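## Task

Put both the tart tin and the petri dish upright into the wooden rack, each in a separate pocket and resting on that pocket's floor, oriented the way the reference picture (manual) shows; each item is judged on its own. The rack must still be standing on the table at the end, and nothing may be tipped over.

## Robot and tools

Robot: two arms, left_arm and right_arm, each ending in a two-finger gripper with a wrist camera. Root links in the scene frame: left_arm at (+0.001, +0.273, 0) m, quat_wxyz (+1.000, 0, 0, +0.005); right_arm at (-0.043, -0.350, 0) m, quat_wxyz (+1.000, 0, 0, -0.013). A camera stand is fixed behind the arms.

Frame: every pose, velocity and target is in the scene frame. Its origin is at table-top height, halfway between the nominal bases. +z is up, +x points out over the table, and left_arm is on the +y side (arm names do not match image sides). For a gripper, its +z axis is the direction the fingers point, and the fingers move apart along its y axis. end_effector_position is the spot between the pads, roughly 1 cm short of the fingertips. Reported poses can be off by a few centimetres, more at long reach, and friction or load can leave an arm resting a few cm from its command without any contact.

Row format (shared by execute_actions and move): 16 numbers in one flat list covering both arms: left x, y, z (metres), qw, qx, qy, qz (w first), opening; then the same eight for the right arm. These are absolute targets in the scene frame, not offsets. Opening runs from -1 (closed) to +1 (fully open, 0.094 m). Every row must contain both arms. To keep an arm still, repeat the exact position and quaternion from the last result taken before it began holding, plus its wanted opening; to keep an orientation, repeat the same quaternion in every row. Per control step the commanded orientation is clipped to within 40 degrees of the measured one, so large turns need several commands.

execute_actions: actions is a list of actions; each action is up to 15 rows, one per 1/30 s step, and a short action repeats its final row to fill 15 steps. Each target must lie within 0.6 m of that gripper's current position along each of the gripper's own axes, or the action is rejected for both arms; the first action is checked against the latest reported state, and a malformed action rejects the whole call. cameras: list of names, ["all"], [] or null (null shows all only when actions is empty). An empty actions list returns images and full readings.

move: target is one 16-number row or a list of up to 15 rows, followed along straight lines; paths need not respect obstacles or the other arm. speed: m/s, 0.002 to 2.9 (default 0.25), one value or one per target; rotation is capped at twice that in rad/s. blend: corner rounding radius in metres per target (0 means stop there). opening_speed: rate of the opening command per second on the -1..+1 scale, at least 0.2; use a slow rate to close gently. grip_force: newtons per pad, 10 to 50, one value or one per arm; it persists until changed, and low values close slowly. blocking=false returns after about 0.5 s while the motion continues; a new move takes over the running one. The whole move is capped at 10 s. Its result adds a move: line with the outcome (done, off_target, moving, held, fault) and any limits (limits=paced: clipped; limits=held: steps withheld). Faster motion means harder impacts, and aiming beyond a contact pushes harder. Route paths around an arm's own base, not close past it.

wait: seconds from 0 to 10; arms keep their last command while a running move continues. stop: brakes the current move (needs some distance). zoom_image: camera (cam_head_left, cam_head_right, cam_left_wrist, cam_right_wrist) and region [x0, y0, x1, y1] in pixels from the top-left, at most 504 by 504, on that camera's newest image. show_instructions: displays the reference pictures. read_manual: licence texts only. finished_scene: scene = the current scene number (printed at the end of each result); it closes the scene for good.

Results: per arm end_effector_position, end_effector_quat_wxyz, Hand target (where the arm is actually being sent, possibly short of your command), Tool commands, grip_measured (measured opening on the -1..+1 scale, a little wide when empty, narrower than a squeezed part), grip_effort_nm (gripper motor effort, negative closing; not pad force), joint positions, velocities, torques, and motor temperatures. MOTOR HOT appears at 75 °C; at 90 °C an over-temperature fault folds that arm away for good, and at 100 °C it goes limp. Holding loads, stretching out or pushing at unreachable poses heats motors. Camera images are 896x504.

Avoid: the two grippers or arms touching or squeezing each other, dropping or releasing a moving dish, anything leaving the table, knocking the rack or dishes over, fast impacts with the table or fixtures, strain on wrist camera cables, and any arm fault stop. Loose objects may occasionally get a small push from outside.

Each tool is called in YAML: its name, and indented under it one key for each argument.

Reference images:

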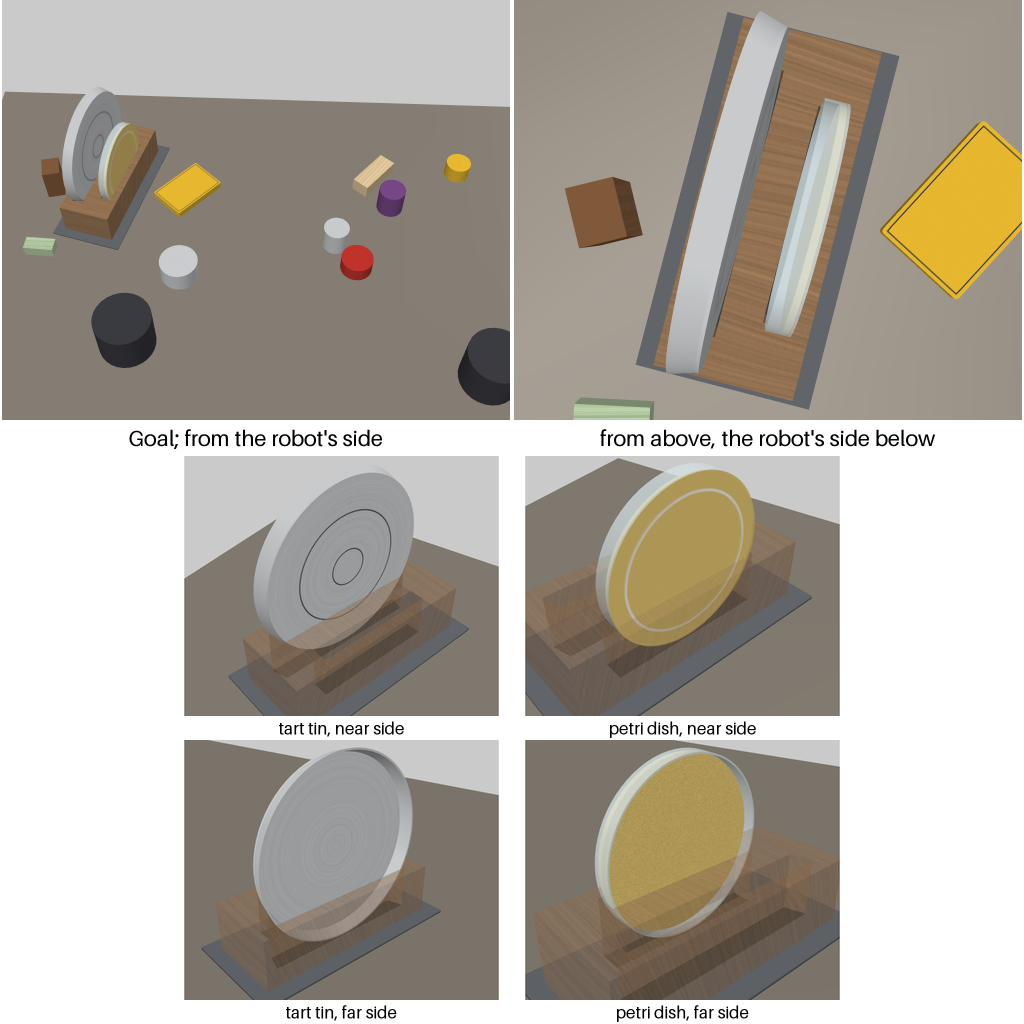

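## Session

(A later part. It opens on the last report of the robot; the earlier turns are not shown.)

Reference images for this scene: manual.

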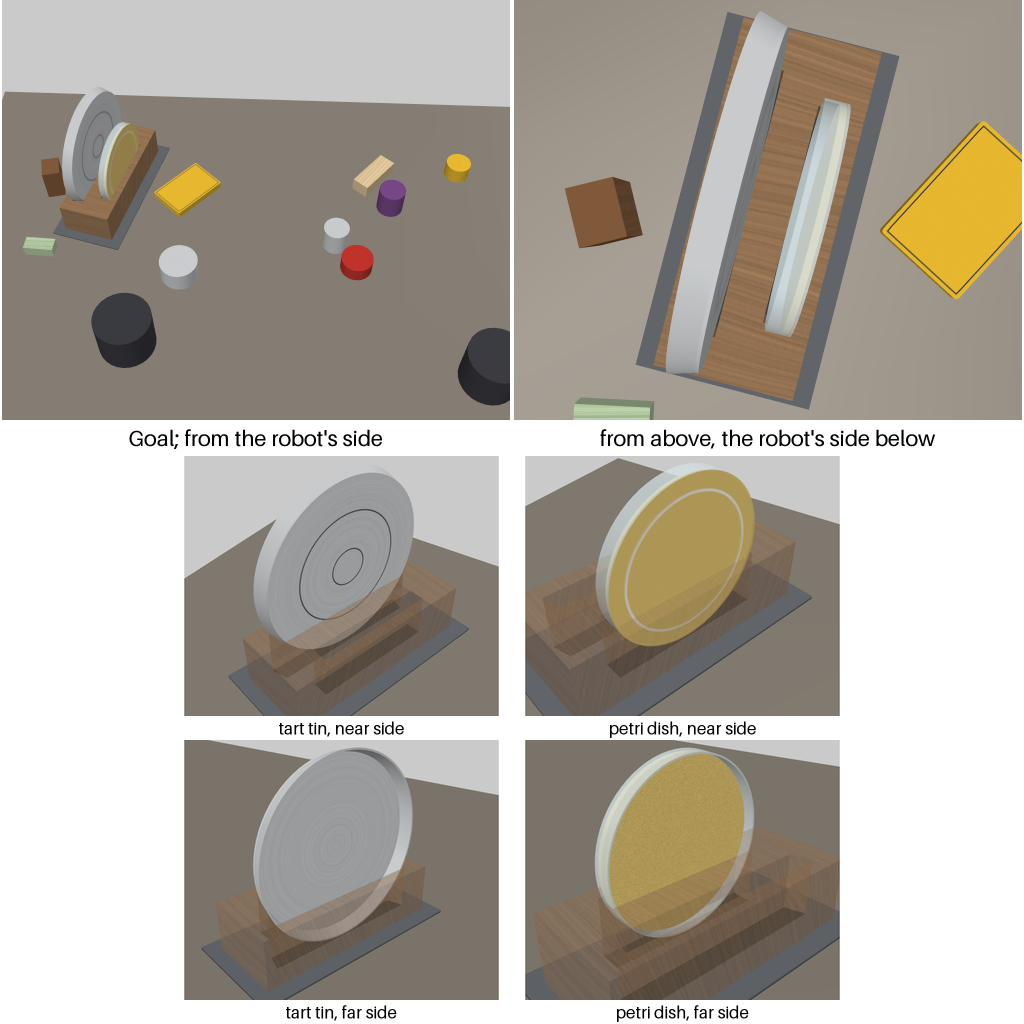

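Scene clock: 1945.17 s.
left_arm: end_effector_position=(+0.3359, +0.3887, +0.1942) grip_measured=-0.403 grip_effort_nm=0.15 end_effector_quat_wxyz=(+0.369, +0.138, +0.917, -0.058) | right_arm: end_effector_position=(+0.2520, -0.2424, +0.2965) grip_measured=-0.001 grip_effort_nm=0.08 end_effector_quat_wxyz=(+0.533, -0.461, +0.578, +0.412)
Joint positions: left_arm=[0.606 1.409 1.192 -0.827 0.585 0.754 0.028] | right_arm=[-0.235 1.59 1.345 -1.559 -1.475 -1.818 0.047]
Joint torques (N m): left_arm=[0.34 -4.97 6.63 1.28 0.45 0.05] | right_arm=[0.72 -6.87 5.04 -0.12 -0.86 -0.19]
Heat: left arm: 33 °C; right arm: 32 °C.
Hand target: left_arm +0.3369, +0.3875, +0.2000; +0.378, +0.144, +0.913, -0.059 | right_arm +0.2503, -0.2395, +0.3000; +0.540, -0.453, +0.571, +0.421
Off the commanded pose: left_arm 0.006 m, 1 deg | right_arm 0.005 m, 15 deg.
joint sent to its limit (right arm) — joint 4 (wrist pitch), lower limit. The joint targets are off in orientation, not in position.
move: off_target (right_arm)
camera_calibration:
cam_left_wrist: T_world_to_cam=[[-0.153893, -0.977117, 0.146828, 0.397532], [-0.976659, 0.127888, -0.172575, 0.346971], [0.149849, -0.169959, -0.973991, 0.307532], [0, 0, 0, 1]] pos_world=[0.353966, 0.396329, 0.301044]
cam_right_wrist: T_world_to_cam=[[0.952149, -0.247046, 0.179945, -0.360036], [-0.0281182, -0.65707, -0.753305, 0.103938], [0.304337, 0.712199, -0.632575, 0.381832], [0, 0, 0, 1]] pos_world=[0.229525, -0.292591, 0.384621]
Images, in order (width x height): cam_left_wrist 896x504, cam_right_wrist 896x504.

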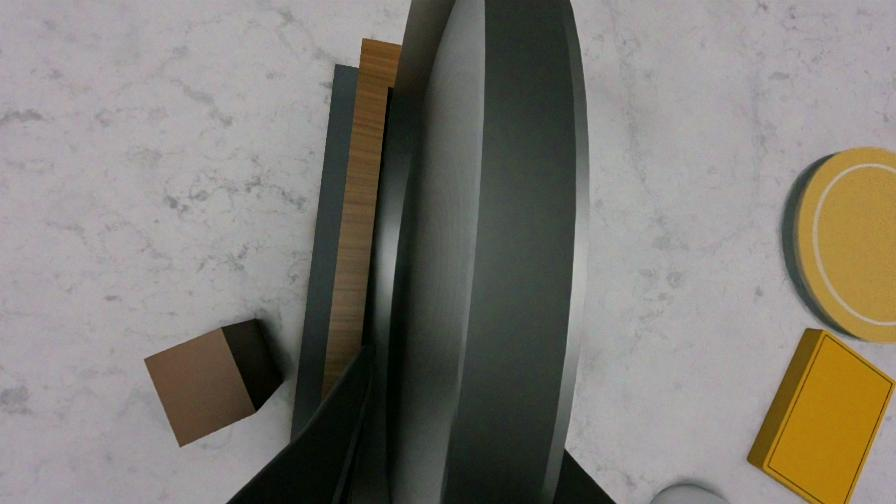

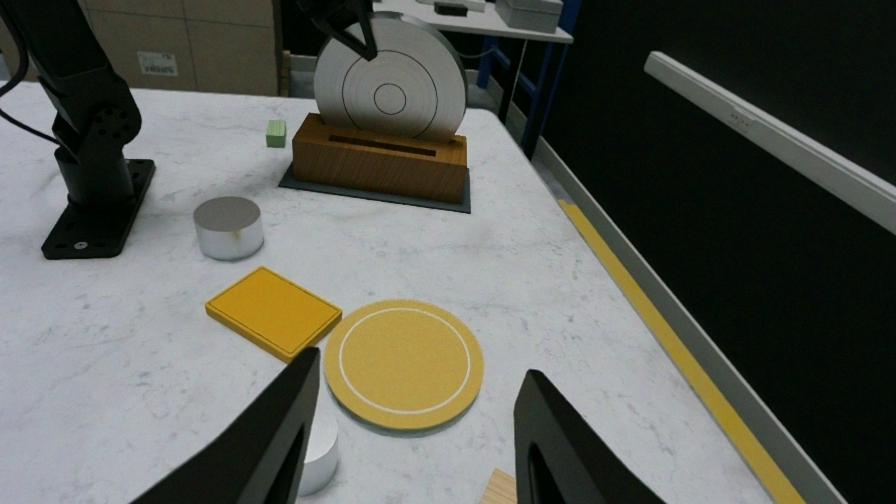

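move:
  target:
    - [0.271,0.405,0.272,0.3780,0.1437,0.9126,-0.0596,-0.40,0.25,-0.24,0.30,0.5,-0.5,0.5,0.5,0.0]
    - [0.17,0.33,0.33,0.3780,0.1437,0.9126,-0.0596,-0.40,0.25,-0.30,0.30,0,0,1,0,-1.0]
  speed: [0.10,0.25]
  cameras: ["cam_head_left","cam_head_right","cam_right_wrist"]

Scene clock: 2012.83 s.
left_arm: end_effector_position=(+0.1734, +0.3356, +0.3278) grip_measured=-0.403 grip_effort_nm=0.15 end_effector_quat_wxyz=(+0.395, +0.095, +0.912, +0.062) | right_arm: end_effector_position=(+0.2542, -0.3003, +0.2959) grip_measured=-0.976 grip_effort_nm=-1.00 end_effector_quat_wxyz=(+0.194, +0.000, +0.980, +0.036)
Joint positions: left_arm=[0.926 0.9 1.472 -1.543 0.603 0.952 0.028] | right_arm=[0.184 1.487 1.861 -1.547 -0.01 0.159 0.001]
Joint torques (N m): left_arm=[-0.61 0.94 5.19 1.2 0.29 -0.1] | right_arm=[0.91 -5.37 7.49 0.91 0.06 0.08]
Heat: left arm: 32 °C; right arm: 31 °C.
Hand target: left_arm +0.1711, +0.3297, +0.3295; +0.396, +0.095, +0.912, +0.057 | right_arm +0.2500, -0.3000, +0.2993; +0.192, +0.000, +0.981, +0.033
Off the commanded pose: left_arm 0.007 m, 15 deg | right_arm 0.006 m, 23 deg.
joint sent to its limit (left arm) — joint 4 (wrist pitch), lower limit. The joint targets are off in orientation, not in position.
joint sent to its limit (right arm) — joint 4 (wrist pitch), lower limit. The joint targets are off in orientation, not in position.
move: off_target (left_arm, right_arm); target 2's new opening was sent with right_arm's hand 0.006 m and 23 deg from that target
camera_calibration:
cam_right_wrist: T_world_to_cam=[[0.153985, -0.987846, 0.0211721, -0.348888], [-0.96675, -0.1462, 0.209809, 0.172573], [-0.204163, -0.0527756, -0.977513, 0.423662], [0, 0, 0, 1]] pos_world=[0.307055, -0.297058, 0.385314]
Images, in order (width x height): cam_head_left 896x504, cam_head_right 896x504, cam_right_wrist 896x504.

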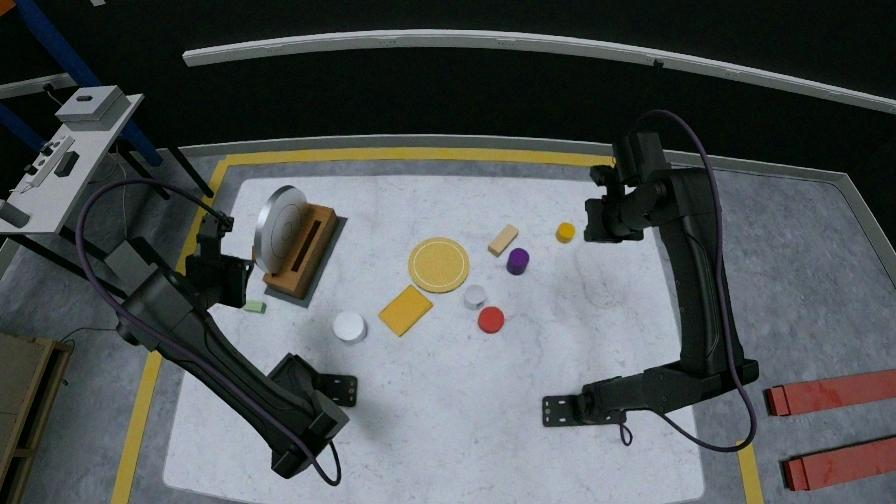

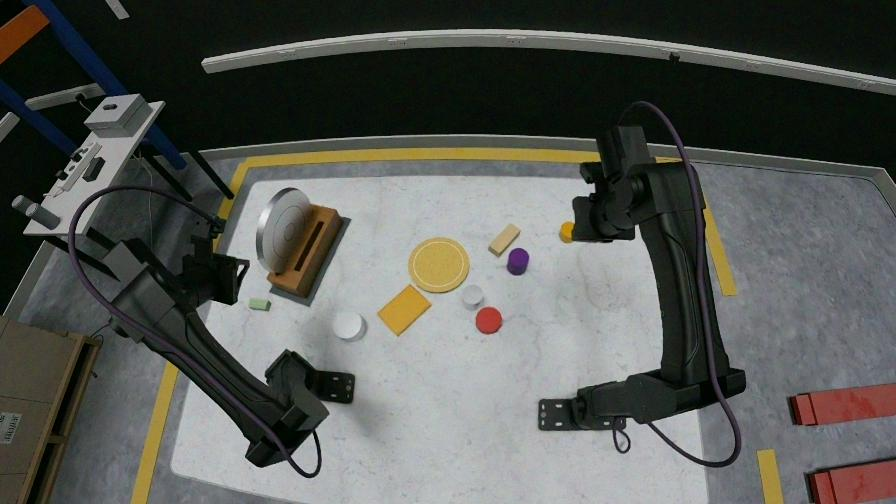

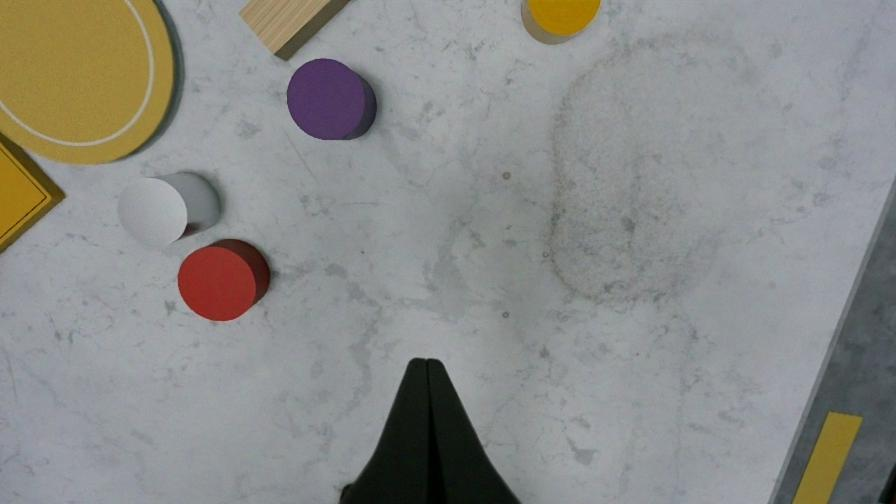

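move:
  target:
    - [0.171,0.33,0.33,0.3780,0.1437,0.9126,-0.0596,-0.40,0.34,-0.03,0.14,0.2588,0,0.9659,0,-1.0]
    - [0.171,0.33,0.33,0.3780,0.1437,0.9126,-0.0596,-0.40,0.342,-0.027,0.065,0.2588,0,0.9659,0,-1.0]
  speed: [0.3,0.12]
  blend: [0.02,0]
  cameras: ["cam_right_wrist","cam_head_left"]

Scene clock: 2168.70 s.
left_arm: end_effector_position=(+0.1737, +0.3349, +0.3278) grip_measured=-0.403 grip_effort_nm=0.15 end_effector_quat_wxyz=(+0.395, +0.096, +0.911, +0.061) | right_arm: end_effector_position=(+0.3406, -0.0240, +0.0769) grip_measured=-0.977 grip_effort_nm=-1.02 end_effector_quat_wxyz=(+0.260, -0.004, +0.966, +0.012)
Joint positions: left_arm=[0.922 0.9 1.472 -1.543 0.603 0.951 0.028] | right_arm=[0.857 2.13 1.712 -0.761 0.36 0.749 0.001]
Joint torques (N m): left_arm=[-0.58 1.33 5.37 1.2 0.3 -0.1] | right_arm=[-0.02 -11.28 6.13 1.32 0.32 0.1]
Motor temperatures (°C): left_arm=[24 29 31 30 27 25 25] | right_arm=[24 30 31 26 26 25 29]
Heat: left arm: 31 °C; right arm: 31 °C.
Hand target: left_arm +0.1720, +0.3297, +0.3295; +0.396, +0.096, +0.912, +0.054 | right_arm +0.3418, -0.0272, +0.0652; +0.259, +0.000, +0.966, +0.000
Off the commanded pose: left_arm 0.006 m, 15 deg | right_arm 0.012 m, 1 deg.
joint sent to its limit (left arm) — joint 4 (wrist pitch), lower limit. The joint targets are off in orientation, not in position.
move: off_target (left_arm, right_arm)
camera_calibration:
cam_right_wrist: T_world_to_cam=[[0.140056, -0.986268, 0.0875187, -0.0850325], [-0.987509, -0.132693, 0.0849568, 0.35942], [-0.072177, -0.0983242, -0.992534, 0.196952], [0, 0, 0, 1]] pos_world=[0.381055, -0.0168072, 0.172388]
Images, in order (width x height): cam_head_left 896x504, cam_right_wrist 896x504.

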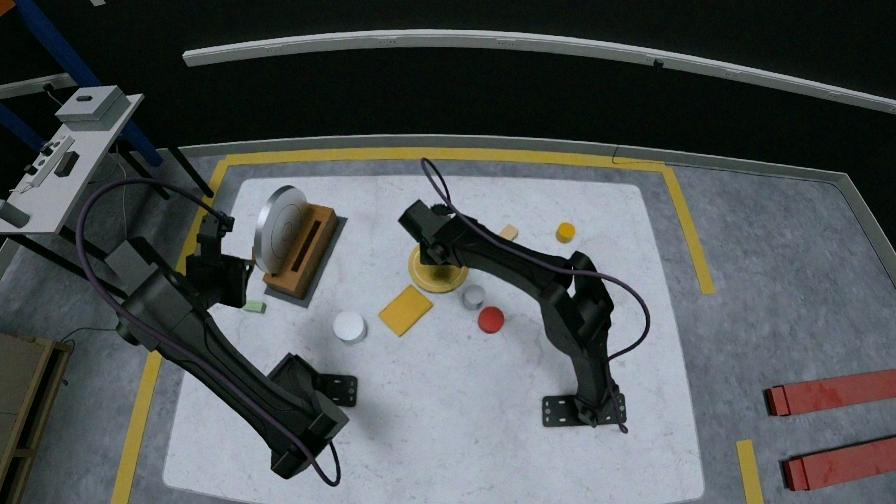

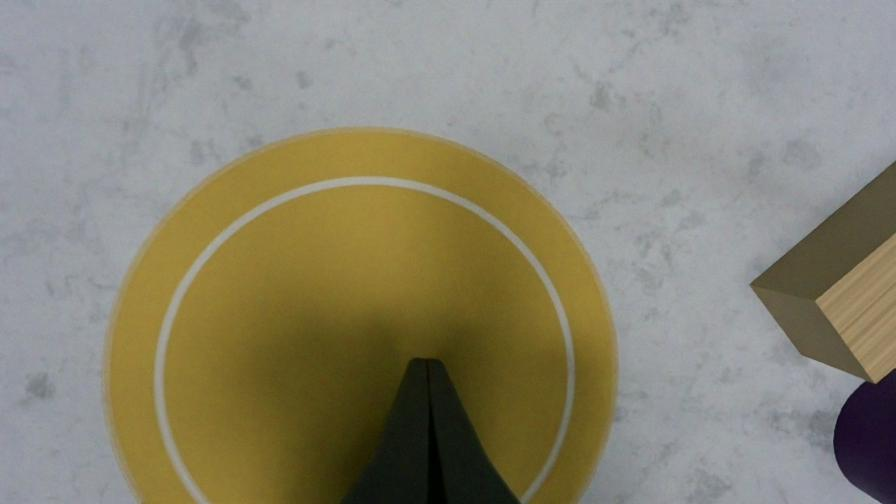

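move:
  target:
    - [0.171,0.33,0.33,0.3780,0.1437,0.9126,-0.0596,-0.40,0.342,-0.027,0.018,0.2588,0,0.9659,0,-1.0]
    - [0.171,0.33,0.33,0.3780,0.1437,0.9126,-0.0596,-0.40,0.437,-0.056,0.018,0.2588,0,0.9659,0,-1.0]
  speed: [0.06,0.10]
  cameras: ["cam_right_wrist","cam_head_left"]

Scene clock: 2204.70 s.
left_arm: end_effector_position=(+0.1737, +0.3349, +0.3278) grip_measured=-0.403 grip_effort_nm=0.15 end_effector_quat_wxyz=(+0.395, +0.096, +0.911, +0.061) | right_arm: end_effector_position=(+0.4433, -0.0483, +0.0446) grip_measured=-0.977 grip_effort_nm=-1.02 end_effector_quat_wxyz=(+0.292, +0.007, +0.956, +0.022)
Joint positions: left_arm=[0.922 0.9 1.472 -1.543 0.603 0.951 0.028] | right_arm=[0.678 2.343 1.894 -0.609 0.312 0.583 0.001]
Joint torques (N m): left_arm=[-0.57 1.32 5.37 1.2 0.31 -0.1] | right_arm=[-0.65 -11.25 8.13 0.85 0.04 -0.01]
Heat: left arm: 31 °C; right arm: 31 °C.
Hand target: left_arm +0.1720, +0.3297, +0.3295; +0.396, +0.096, +0.912, +0.054 | right_arm +0.4362, -0.0563, +0.0188; +0.259, +0.000, +0.966, +0.001
Off the commanded pose: left_arm 0.006 m, 15 deg | right_arm 0.028 m, 5 deg.
joint sent to its limit (left arm) — joint 4 (wrist pitch), lower limit. The joint targets are off in orientation, not in position.
move: off_target (left_arm, right_arm)
camera_calibration:
cam_right_wrist: T_world_to_cam=[[0.118885, -0.99036, 0.0710855, -0.110613], [-0.992879, -0.118027, 0.016169, 0.466573], [-0.00762317, -0.0725015, -0.997339, 0.142783], [0, 0, 0, 1]] pos_world=[0.477489, -0.0441268, 0.142722]
Images, in order (width x height): cam_head_left 896x504, cam_right_wrist 896x504.

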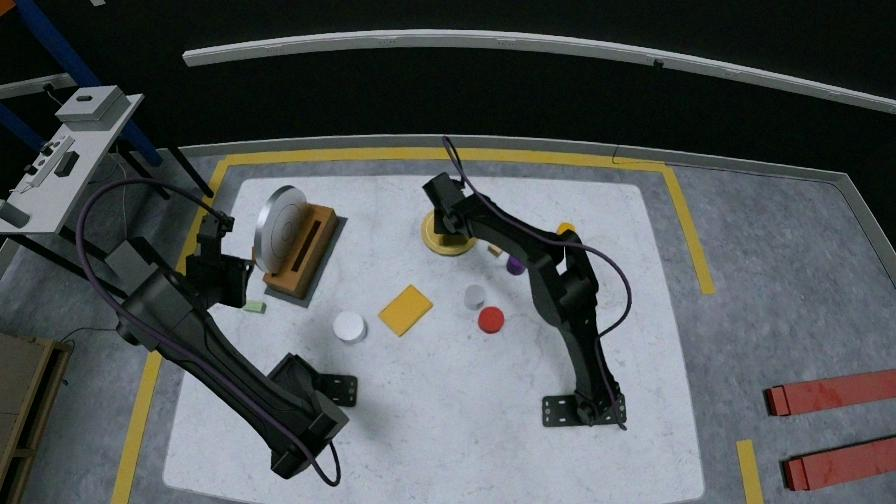

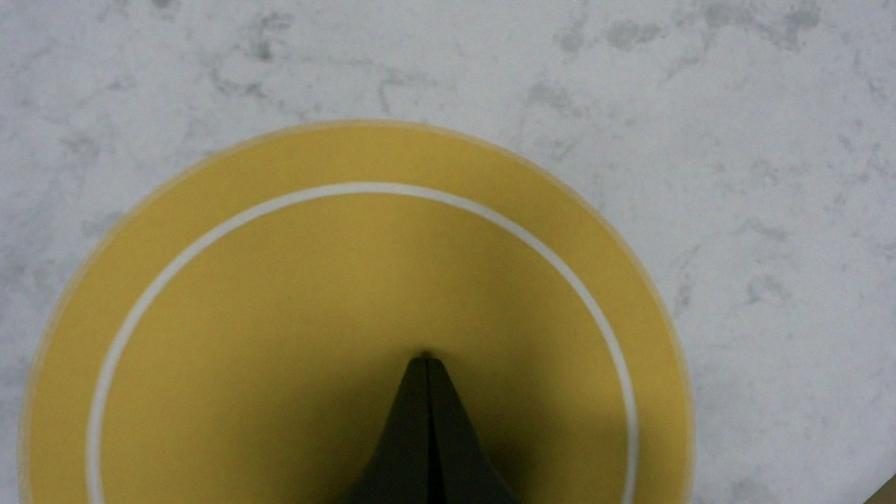

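move:
  target:
    - [0.171,0.33,0.33,0.3780,0.1437,0.9126,-0.0596,-0.40,0.537,-0.183,0.018,0.2588,0,0.9659,0,-1.0]
    - [0.171,0.33,0.33,0.3780,0.1437,0.9126,-0.0596,-0.40,0.533,-0.30,0.018,0.2588,0,0.9659,0,-1.0]
  speed: [0.10,0.10]
  blend: [0.01,0]
  cameras: ["cam_right_wrist","cam_head_left"]

Scene clock: 2224.50 s.
left_arm: end_effector_position=(+0.1737, +0.3349, +0.3278) grip_measured=-0.403 grip_effort_nm=0.15 end_effector_quat_wxyz=(+0.395, +0.096, +0.911, +0.061) | right_arm: end_effector_position=(+0.5563, -0.2926, +0.0442) grip_measured=-0.977 grip_effort_nm=-1.02 end_effector_quat_wxyz=(+0.308, +0.001, +0.951, +0.008)
Joint positions: left_arm=[0.922 0.9 1.472 -1.543 0.603 0.951 0.028] | right_arm=[0.136 2.371 1.91 -0.486 0.049 0.095 0.001]
Joint torques (N m): left_arm=[-0.57 1.32 5.35 1.2 0.31 -0.1] | right_arm=[-0.8 -14.94 4.29 0.92 0 -0.07]
Heat: left arm: 31 °C; right arm: 32 °C.
Hand target: left_arm +0.1720, +0.3297, +0.3295; +0.396, +0.096, +0.912, +0.054 | right_arm +0.5338, -0.2997, +0.0190; +0.259, +0.000, +0.966, +0.000
Off the commanded pose: left_arm 0.006 m, 15 deg | right_arm 0.036 m, 6 deg.
joint sent to its limit (left arm) — joint 4 (wrist pitch), lower limit. The joint targets are off in orientation, not in position.
move: off_target (left_arm, right_arm)
camera_calibration:
cam_right_wrist: T_world_to_cam=[[0.117891, -0.987417, 0.105404, -0.365955], [-0.992679, -0.119993, -0.0138009, 0.550556], [0.026275, -0.103006, -0.994334, 0.0975789], [0, 0, 0, 1]] pos_world=[0.587104, -0.285236, 0.143197]
Images, in order (width x height): cam_head_left 896x504, cam_right_wrist 896x504.

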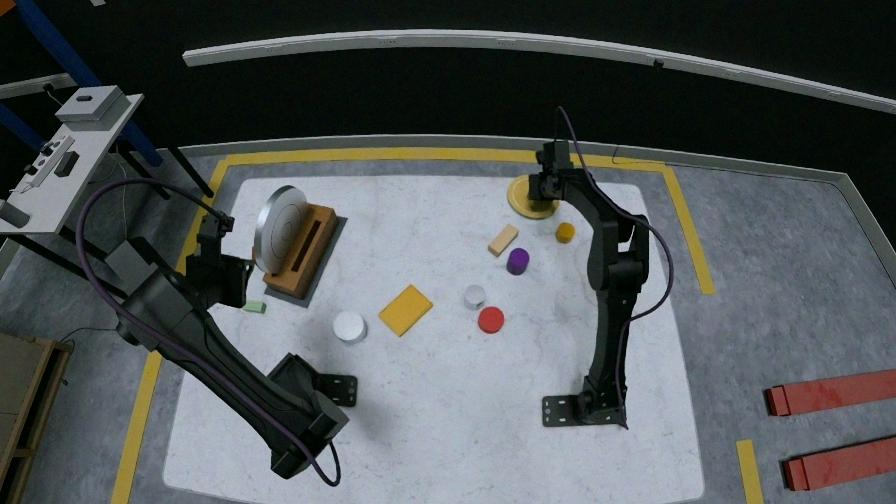

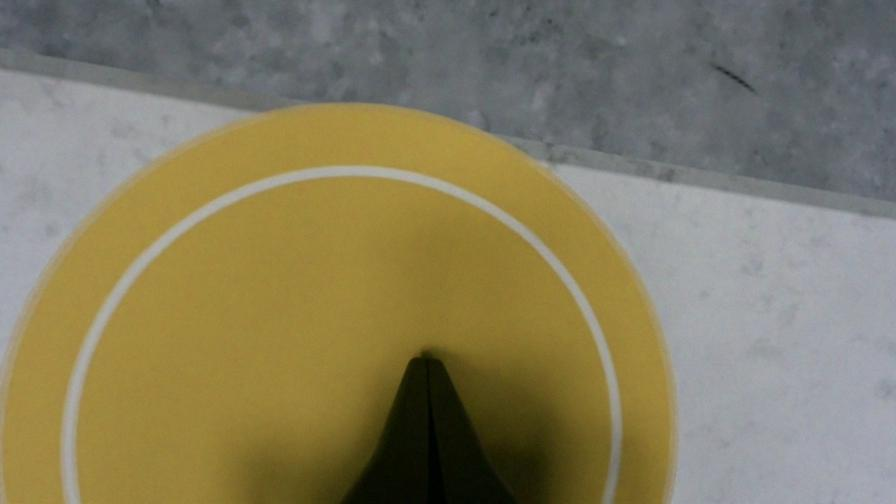

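move:
  target:
    - [0.171,0.33,0.33,0.3780,0.1437,0.9126,-0.0596,-0.40,0.515,-0.402,0.018,0.2588,0,0.9659,0,-1.0]
    - [0.171,0.33,0.33,0.3780,0.1437,0.9126,-0.0596,-0.40,0.415,-0.57,0.018,0.2588,0,0.9659,0,-1.0]
  speed: [0.10,0.10]
  blend: [0.01,0]
  cameras: ["cam_right_wrist","cam_head_left"]

Scene clock: 2249.10 s.
left_arm: end_effector_position=(+0.1737, +0.3349, +0.3278) grip_measured=-0.403 grip_effort_nm=0.15 end_effector_quat_wxyz=(+0.395, +0.096, +0.911, +0.061) | right_arm: end_effector_position=(+0.4414, -0.5786, +0.0408) grip_measured=-0.977 grip_effort_nm=-1.02 end_effector_quat_wxyz=(+0.309, -0.009, +0.951, -0.020)
Joint positions: left_arm=[0.922 0.9 1.472 -1.543 0.603 0.951 0.028] | right_arm=[-0.507 2.157 1.539 -0.378 -0.275 -0.47 0.001]
Joint torques (N m): left_arm=[-0.58 1.32 5.35 1.2 0.31 -0.1] | right_arm=[-0.7 -13.14 4.45 0.55 -0.02 -0.09]
Heat: left arm: 31 °C; right arm: 33 °C.
Hand target: left_arm +0.1720, +0.3297, +0.3295; +0.396, +0.096, +0.912, +0.054 | right_arm +0.4160, -0.5701, +0.0189; +0.260, +0.000, +0.966, +0.000
Off the commanded pose: left_arm 0.006 m, 15 deg | right_arm 0.036 m, 7 deg.
joint sent to its limit (left arm) — joint 4 (wrist pitch), lower limit. The joint targets are off in orientation, not in position.
move: off_target (left_arm, right_arm)
camera_calibration:
cam_right_wrist: T_world_to_cam=[[0.117938, -0.979396, 0.163936, -0.63229], [-0.992577, -0.121202, -0.0100148, 0.401164], [0.0296778, -0.161538, -0.98642, 0.0320763], [0, 0, 0, 1]] pos_world=[0.471806, -0.565458, 0.139313]
Images, in order (width x height): cam_head_left 896x504, cam_right_wrist 896x504.

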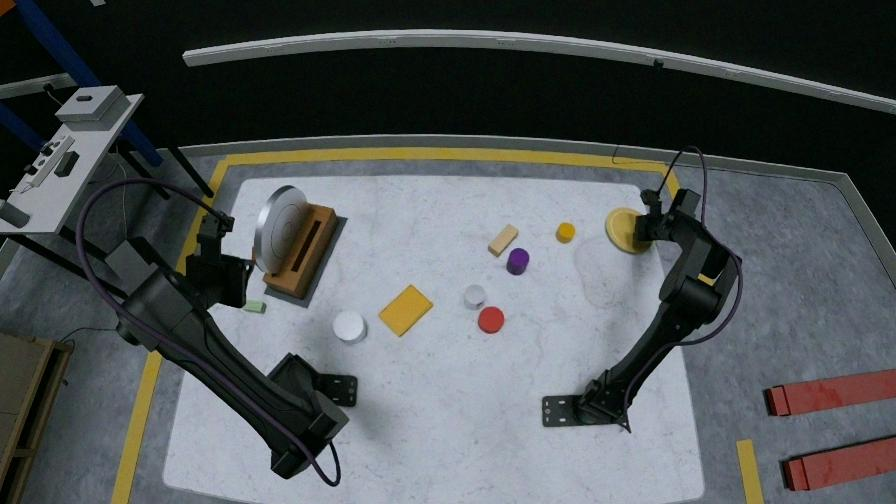

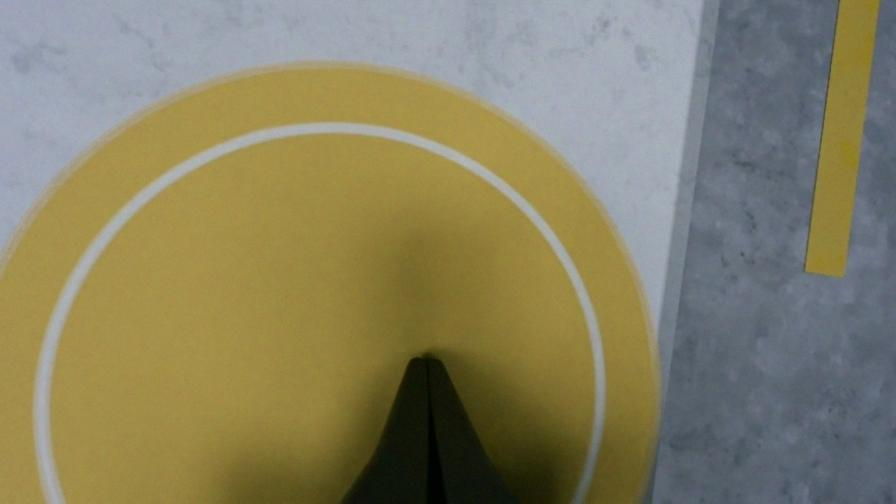

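move:
  target: [0.171,0.33,0.33,0.3780,0.1437,0.9126,-0.0596,-0.40,0.393,-0.606,0.018,0.2588,0,0.9659,0,-1.0]
  speed: 0.08
  cameras: ["cam_right_wrist"]

Scene clock: 2264.67 s.
left_arm: end_effector_position=(+0.1737, +0.3349, +0.3278) grip_measured=-0.403 grip_effort_nm=0.15 end_effector_quat_wxyz=(+0.395, +0.096, +0.911, +0.061) | right_arm: end_effector_position=(+0.4193, -0.6085, +0.0401) grip_measured=-0.977 grip_effort_nm=-1.02 end_effector_quat_wxyz=(+0.311, -0.015, +0.950, -0.017)
Joint positions: left_arm=[0.922 0.9 1.472 -1.543 0.603 0.951 0.028] | right_arm=[-0.596 2.157 1.539 -0.404 -0.332 -0.561 0.001]
Joint torques (N m): left_arm=[-0.58 1.32 5.35 1.2 0.31 -0.1] | right_arm=[-1.54 -12.44 5.67 0.43 0.1 -0.13]
Motor temperatures (°C): left_arm=[24 29 31 30 27 25 24] | right_arm=[24 35 30 26 26 25 30]
Heat: left arm: 31 °C; right arm: 35 °C.
Hand target: left_arm +0.1720, +0.3297, +0.3295; +0.396, +0.096, +0.912, +0.054 | right_arm +0.3938, -0.6054, +0.0190; +0.260, -0.001, +0.966, +0.000
Off the commanded pose: left_arm 0.006 m, 15 deg | right_arm 0.034 m, 7 deg.
joint sent to its limit (left arm) — joint 4 (wrist pitch), lower limit. The joint targets are off in orientation, not in position.
move: off_target (left_arm, right_arm)
camera_calibration:
cam_right_wrist: T_world_to_cam=[[0.132402, -0.977737, 0.162787, -0.663931], [-0.990596, -0.136241, -0.0125986, 0.365749], [0.0344964, -0.159588, -0.986581, 0.0262835], [0, 0, 0, 1]] pos_world=[0.449309, -0.595126, 0.138618]
Images, in order (width x height): cam_right_wrist 896x504.

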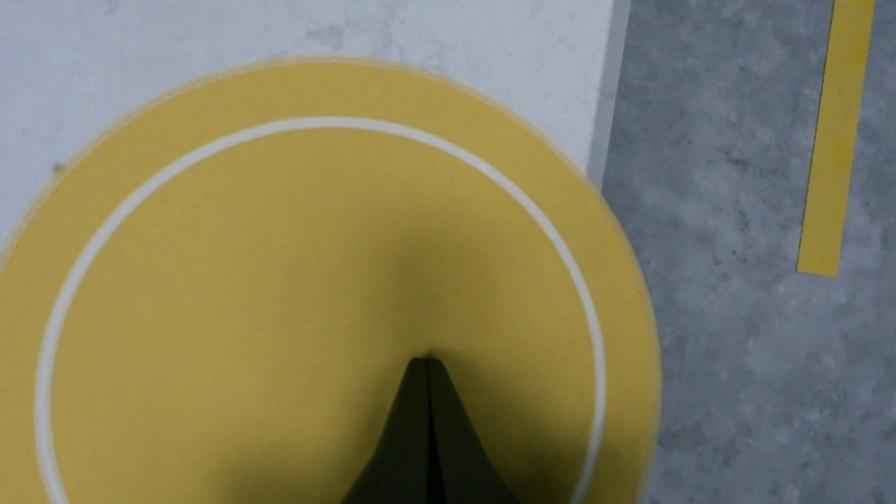

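move:
  target: [0.171,0.33,0.33,0.3780,0.1437,0.9126,-0.0596,-0.40,0.391,-0.622,0.018,0.2588,0,0.9659,0,-1.0]
  speed: 0.08
  cameras: ["cam_right_wrist"]

Scene clock: 2275.37 s.
left_arm: end_effector_position=(+0.1737, +0.3349, +0.3278) grip_measured=-0.403 grip_effort_nm=0.15 end_effector_quat_wxyz=(+0.395, +0.096, +0.911, +0.061) | right_arm: end_effector_position=(+0.4050, -0.6205, +0.0410) grip_measured=-0.977 grip_effort_nm=-1.02 end_effector_quat_wxyz=(+0.295, -0.011, +0.955, -0.014)
Joint positions: left_arm=[0.922 0.9 1.472 -1.543 0.603 0.951 0.028] | right_arm=[-0.632 2.157 1.563 -0.469 -0.336 -0.593 0.001]
Joint torques (N m): left_arm=[-0.57 1.32 5.35 1.2 0.31 -0.09] | right_arm=[-1.29 -10.13 7.5 0.76 0 -0.1]
Heat: left arm: 31 °C; right arm: 35 °C.
Hand target: left_arm +0.1720, +0.3297, +0.3295; +0.396, +0.096, +0.912, +0.054 | right_arm +0.3907, -0.6214, +0.0188; +0.260, +0.000, +0.966, +0.000
Off the commanded pose: left_arm 0.006 m, 15 deg | right_arm 0.027 m, 5 deg.
joint sent to its limit (left arm) — joint 4 (wrist pitch), lower limit. The joint targets are off in orientation, not in position.
move: off_target (left_arm, right_arm)
camera_calibration:
cam_right_wrist: T_world_to_cam=[[0.129472, -0.980087, 0.150552, -0.673651], [-0.991581, -0.128267, 0.0177277, 0.354142], [0.00193617, -0.15158, -0.988443, 0.0440179], [0, 0, 0, 1]] pos_world=[0.438295, -0.608139, 0.13865]
Images, in order (width x height): cam_right_wrist 896x504.

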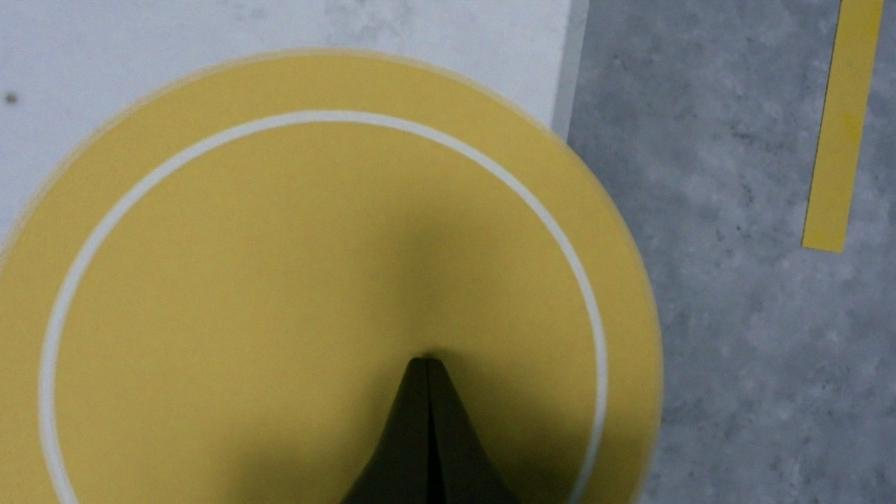

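move:
  target:
    - [0.171,0.33,0.33,0.3780,0.1437,0.9126,-0.0596,-0.40,0.390,-0.632,0.018,0.2588,0,0.9659,0,-1.0]
    - [0.171,0.33,0.33,0.3780,0.1437,0.9126,-0.0596,-0.40,0.395,-0.632,0.07,0.2588,0,0.9659,0,-1.0]
    - [0.171,0.33,0.33,0.3780,0.1437,0.9126,-0.0596,-0.40,0.36,-0.62,0.16,0.2588,0,0.9659,0,-1.0]
  speed: [0.08,0.1,0.2]
  blend: [0,0.02,0]
  cameras: ["cam_right_wrist","cam_head_right"]

Scene clock: 2337.20 s.
left_arm: end_effector_position=(+0.1737, +0.3349, +0.3278) grip_measured=-0.403 grip_effort_nm=0.15 end_effector_quat_wxyz=(+0.395, +0.096, +0.911, +0.061) | right_arm: end_effector_position=(+0.3630, -0.6208, +0.1528) grip_measured=-0.977 grip_effort_nm=-1.02 end_effector_quat_wxyz=(+0.256, +0.002, +0.967, -0.003)
Joint positions: left_arm=[0.922 0.9 1.472 -1.543 0.603 0.951 0.028] | right_arm=[-0.681 2.025 1.856 -0.989 -0.323 -0.636 0.001]
Joint torques (N m): left_arm=[-0.57 1.32 5.35 1.2 0.31 -0.09] | right_arm=[-0.64 -13.07 7.99 0.94 -0.29 -0.09]
Heat: left arm: 31 °C; right arm: 35 °C.
Hand target: left_arm +0.1720, +0.3297, +0.3295; +0.396, +0.096, +0.912, +0.054 | right_arm +0.3601, -0.6199, +0.1599; +0.259, +0.000, +0.966, +0.000
Off the commanded pose: left_arm 0.006 m, 15 deg | right_arm 0.008 m, 0 deg.
joint sent to its limit (left arm) — joint 4 (wrist pitch), lower limit. The joint targets are off in orientation, not in position.
move: off_target (left_arm)
camera_calibration:
cam_right_wrist: T_world_to_cam=[[0.122131, -0.986175, 0.111992, -0.680523], [-0.989217, -0.111758, 0.0946564, 0.308055], [-0.0808317, -0.122345, -0.989191, 0.202917], [0, 0, 0, 1]] pos_world=[0.404248, -0.611862, 0.247778]
Images, in order (width x height): cam_head_right 896x504, cam_right_wrist 896x504.

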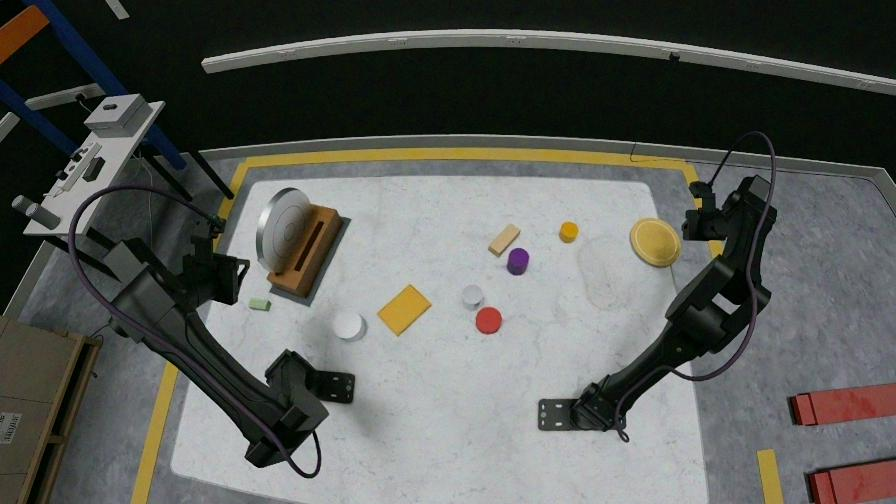

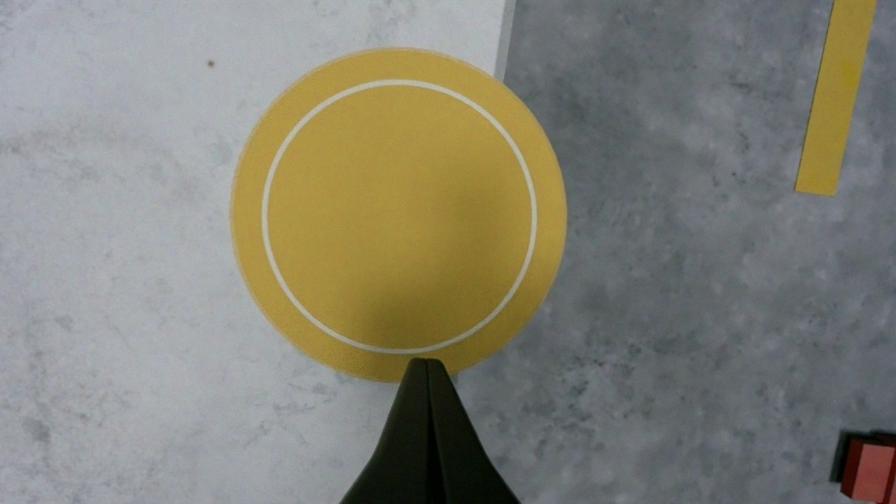

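move:
  target:
    - [0.171,0.33,0.33,0.3780,0.1437,0.9126,-0.0596,-0.40,0.29,-0.715,0.15,0.3536,0.3536,0.6124,0.6124,0.0]
    - [0.171,0.33,0.33,0.3780,0.1437,0.9126,-0.0596,-0.40,0.295,-0.7145,0.03,0.3536,0.3536,0.6124,0.6124,0.0]
  speed: [0.25,0.15]
  cameras: ["cam_right_wrist","cam_head_right"]

Scene clock: 2374.73 s.
left_arm: end_effector_position=(+0.1737, +0.3349, +0.3278) grip_measured=-0.403 grip_effort_nm=0.15 end_effector_quat_wxyz=(+0.395, +0.096, +0.911, +0.061) | right_arm: end_effector_position=(+0.2924, -0.7156, +0.0375) grip_measured=-0.001 grip_effort_nm=0.09 end_effector_quat_wxyz=(+0.373, +0.398, +0.613, +0.571)
Joint positions: left_arm=[0.922 0.9 1.472 -1.543 0.603 0.951 0.028] | right_arm=[-1.175 2.845 2.251 -1.564 -1.487 -0.591 0.047]
Joint torques (N m): left_arm=[-0.58 1.32 5.37 1.2 0.31 -0.1] | right_arm=[0.59 -13.48 6.86 -0.61 -0.52 -0.15]
Heat: left arm: 31 °C; right arm: 36 °C.
Hand target: left_arm +0.1720, +0.3297, +0.3295; +0.396, +0.096, +0.912, +0.054 | right_arm +0.2950, -0.7141, +0.0300; +0.373, +0.396, +0.613, +0.573
Off the commanded pose: left_arm 0.006 m, 15 deg | right_arm 0.008 m, 7 deg.
joint sent to its limit (left arm) — joint 4 (wrist pitch), lower limit. The joint targets are off in orientation, not in position.
joint sent to its limit (right arm) — joint 4 (wrist pitch), lower limit. The joint targets are off in orientation, not in position.
move: off_target (left_arm, right_arm)
camera_calibration:
cam_right_wrist: T_world_to_cam=[[-0.0239345, -0.192263, -0.981052, -0.10057], [-0.857302, 0.50875, -0.0787875, 0.650513], [0.514257, 0.839172, -0.177004, 0.555118], [0, 0, 0, 1]] pos_world=[0.269806, -0.816123, 0.0508462]
Images, in order (width x height): cam_head_right 896x504, cam_right_wrist 896x504.

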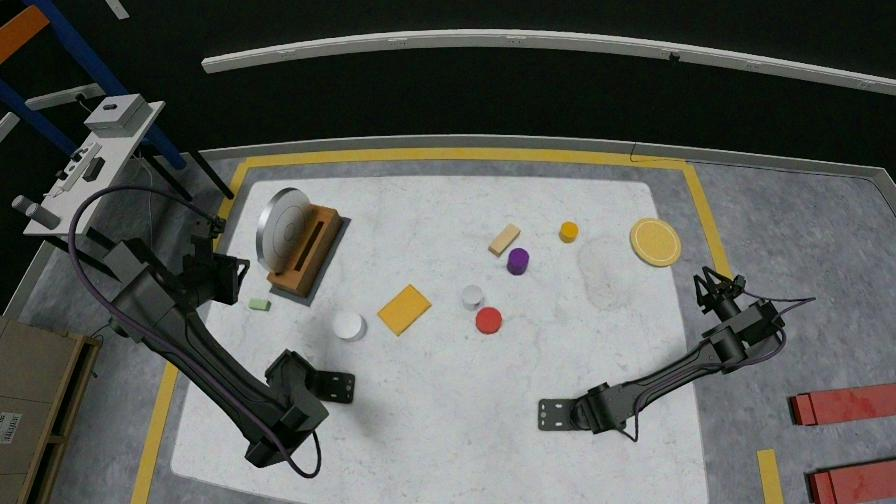

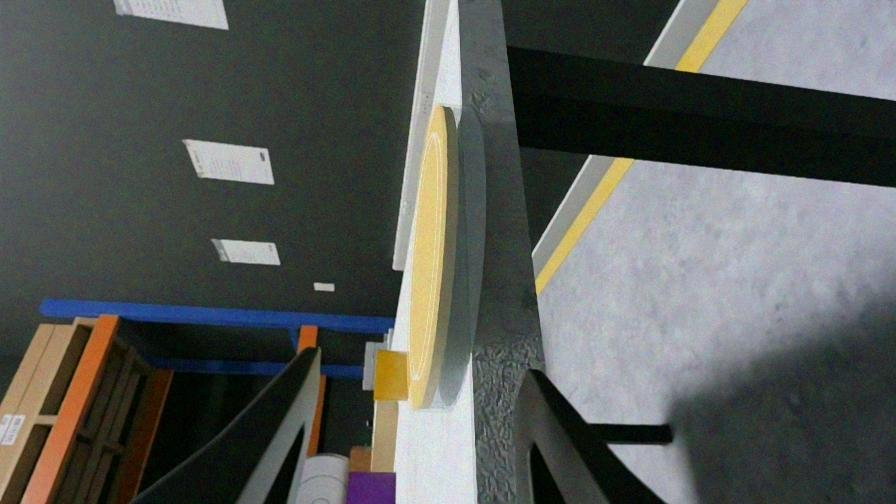

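move:
  target: [0.171,0.33,0.33,0.3780,0.1437,0.9126,-0.0596,-0.40,0.387,-0.6635,0.015,0.3536,0.3536,0.6124,0.6124,0.0]
  speed: 0.08
  cameras: ["cam_right_wrist"]

Scene clock: 2422.70 s.
left_arm: end_effector_position=(+0.1737, +0.3349, +0.3278) grip_measured=-0.403 grip_effort_nm=0.15 end_effector_quat_wxyz=(+0.395, +0.096, +0.911, +0.061) | right_arm: end_effector_position=(+0.3851, -0.6634, +0.0066) grip_measured=-0.001 grip_effort_nm=0.08 end_effector_quat_wxyz=(+0.319, +0.344, +0.630, +0.619)
Joint positions: left_arm=[0.922 0.9 1.472 -1.543 0.603 0.951 0.028] | right_arm=[-0.954 2.916 2.285 -1.1 -1.539 -0.136 0.047]
Joint torques (N m): left_arm=[-0.58 1.32 5.37 1.2 0.31 -0.09] | right_arm=[0.23 -18 4.57 0.36 -0.71 0.04]
Heat: left arm: 31 °C; right arm: 38 °C.
Hand target: left_arm +0.1720, +0.3297, +0.3295; +0.396, +0.096, +0.912, +0.054 | right_arm +0.3867, -0.6636, +0.0149; +0.329, +0.335, +0.629, +0.620
Off the commanded pose: left_arm 0.006 m, 15 deg | right_arm 0.009 m, 5 deg.
joint sent to its limit (left arm) — joint 4 (wrist pitch), lower limit. The joint targets are off in orientation, not in position.
joint sent to its limit (right arm) — joint 5 (wrist yaw), lower limit. The joint targets are off in orientation, not in position.
move: off_target (left_arm, right_arm)
camera_calibration:
cam_right_wrist: T_world_to_cam=[[0.0269986, -0.150662, -0.988217, -0.110719], [-0.932558, 0.352229, -0.0791784, 0.626065], [0.360008, 0.923707, -0.130992, 0.573391], [0, 0, 0, 1]] pos_world=[0.380406, -0.766846, 0.0152662]
Images, in order (width x height): cam_right_wrist 896x504.

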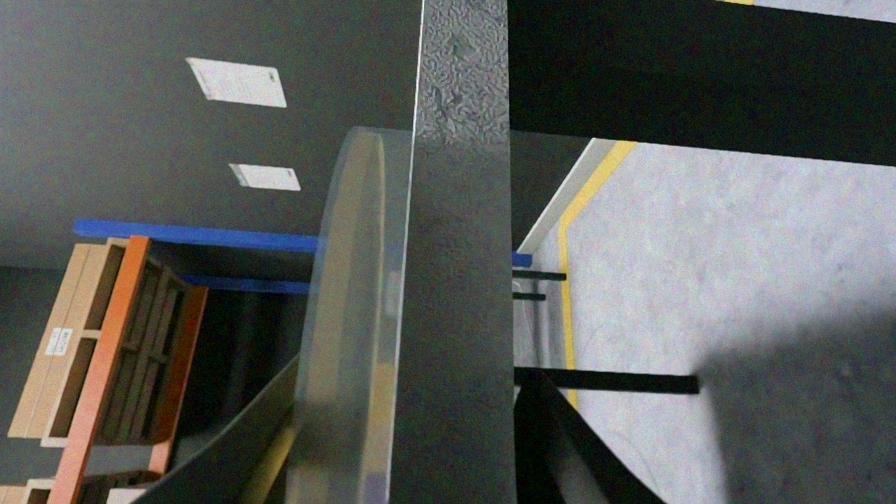

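move:
  target: [0.171,0.33,0.33,0.3780,0.1437,0.9126,-0.0596,-0.40,0.387,-0.6635,0.031,0.3536,0.3536,0.6124,0.6124,0.0]
  speed: 0.05
  cameras: ["cam_right_wrist"]

Scene clock: 2436.13 s.
left_arm: end_effector_position=(+0.1737, +0.3349, +0.3278) grip_measured=-0.403 grip_effort_nm=0.15 end_effector_quat_wxyz=(+0.395, +0.096, +0.911, +0.061) | right_arm: end_effector_position=(+0.3842, -0.6620, +0.0110) grip_measured=-0.001 grip_effort_nm=0.08 end_effector_quat_wxyz=(+0.313, +0.350, +0.624, +0.624)
Joint positions: left_arm=[0.922 0.9 1.472 -1.543 0.603 0.951 0.028] | right_arm=[-0.954 2.9 2.264 -1.1 -1.546 -0.119 0.047]
Joint torques (N m): left_arm=[-0.58 1.32 5.37 1.2 0.3 -0.09] | right_arm=[0.23 -20.27 4.74 0.28 -0.63 0.03]
Heat: left arm: 31 °C; right arm: 38 °C.
Hand target: left_arm +0.1720, +0.3297, +0.3295; +0.396, +0.096, +0.912, +0.054 | right_arm +0.3869, -0.6636, +0.0305; +0.328, +0.335, +0.629, +0.620
Off the commanded pose: left_arm 0.006 m, 15 deg | right_arm 0.020 m, 5 deg.
joint sent to its limit (left arm) — joint 4 (wrist pitch), lower limit. The joint targets are off in orientation, not in position.
joint sent to its limit (right arm) — joint 5 (wrist yaw), lower limit. The joint targets are off in orientation, not in position.
move: off_target (left_arm, right_arm)
camera_calibration:
cam_right_wrist: T_world_to_cam=[[0.020507, -0.129401, -0.99138, -0.0894637], [-0.932456, 0.355268, -0.06566, 0.627031], [0.360702, 0.925765, -0.113376, 0.573907], [0, 0, 0, 1]] pos_world=[0.379504, -0.765644, 0.0175454]
Images, in order (width x height): cam_right_wrist 896x504.

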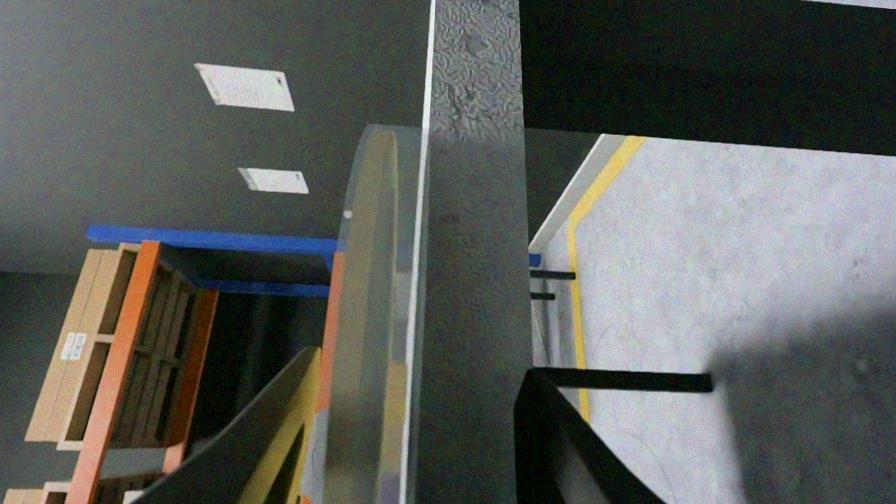

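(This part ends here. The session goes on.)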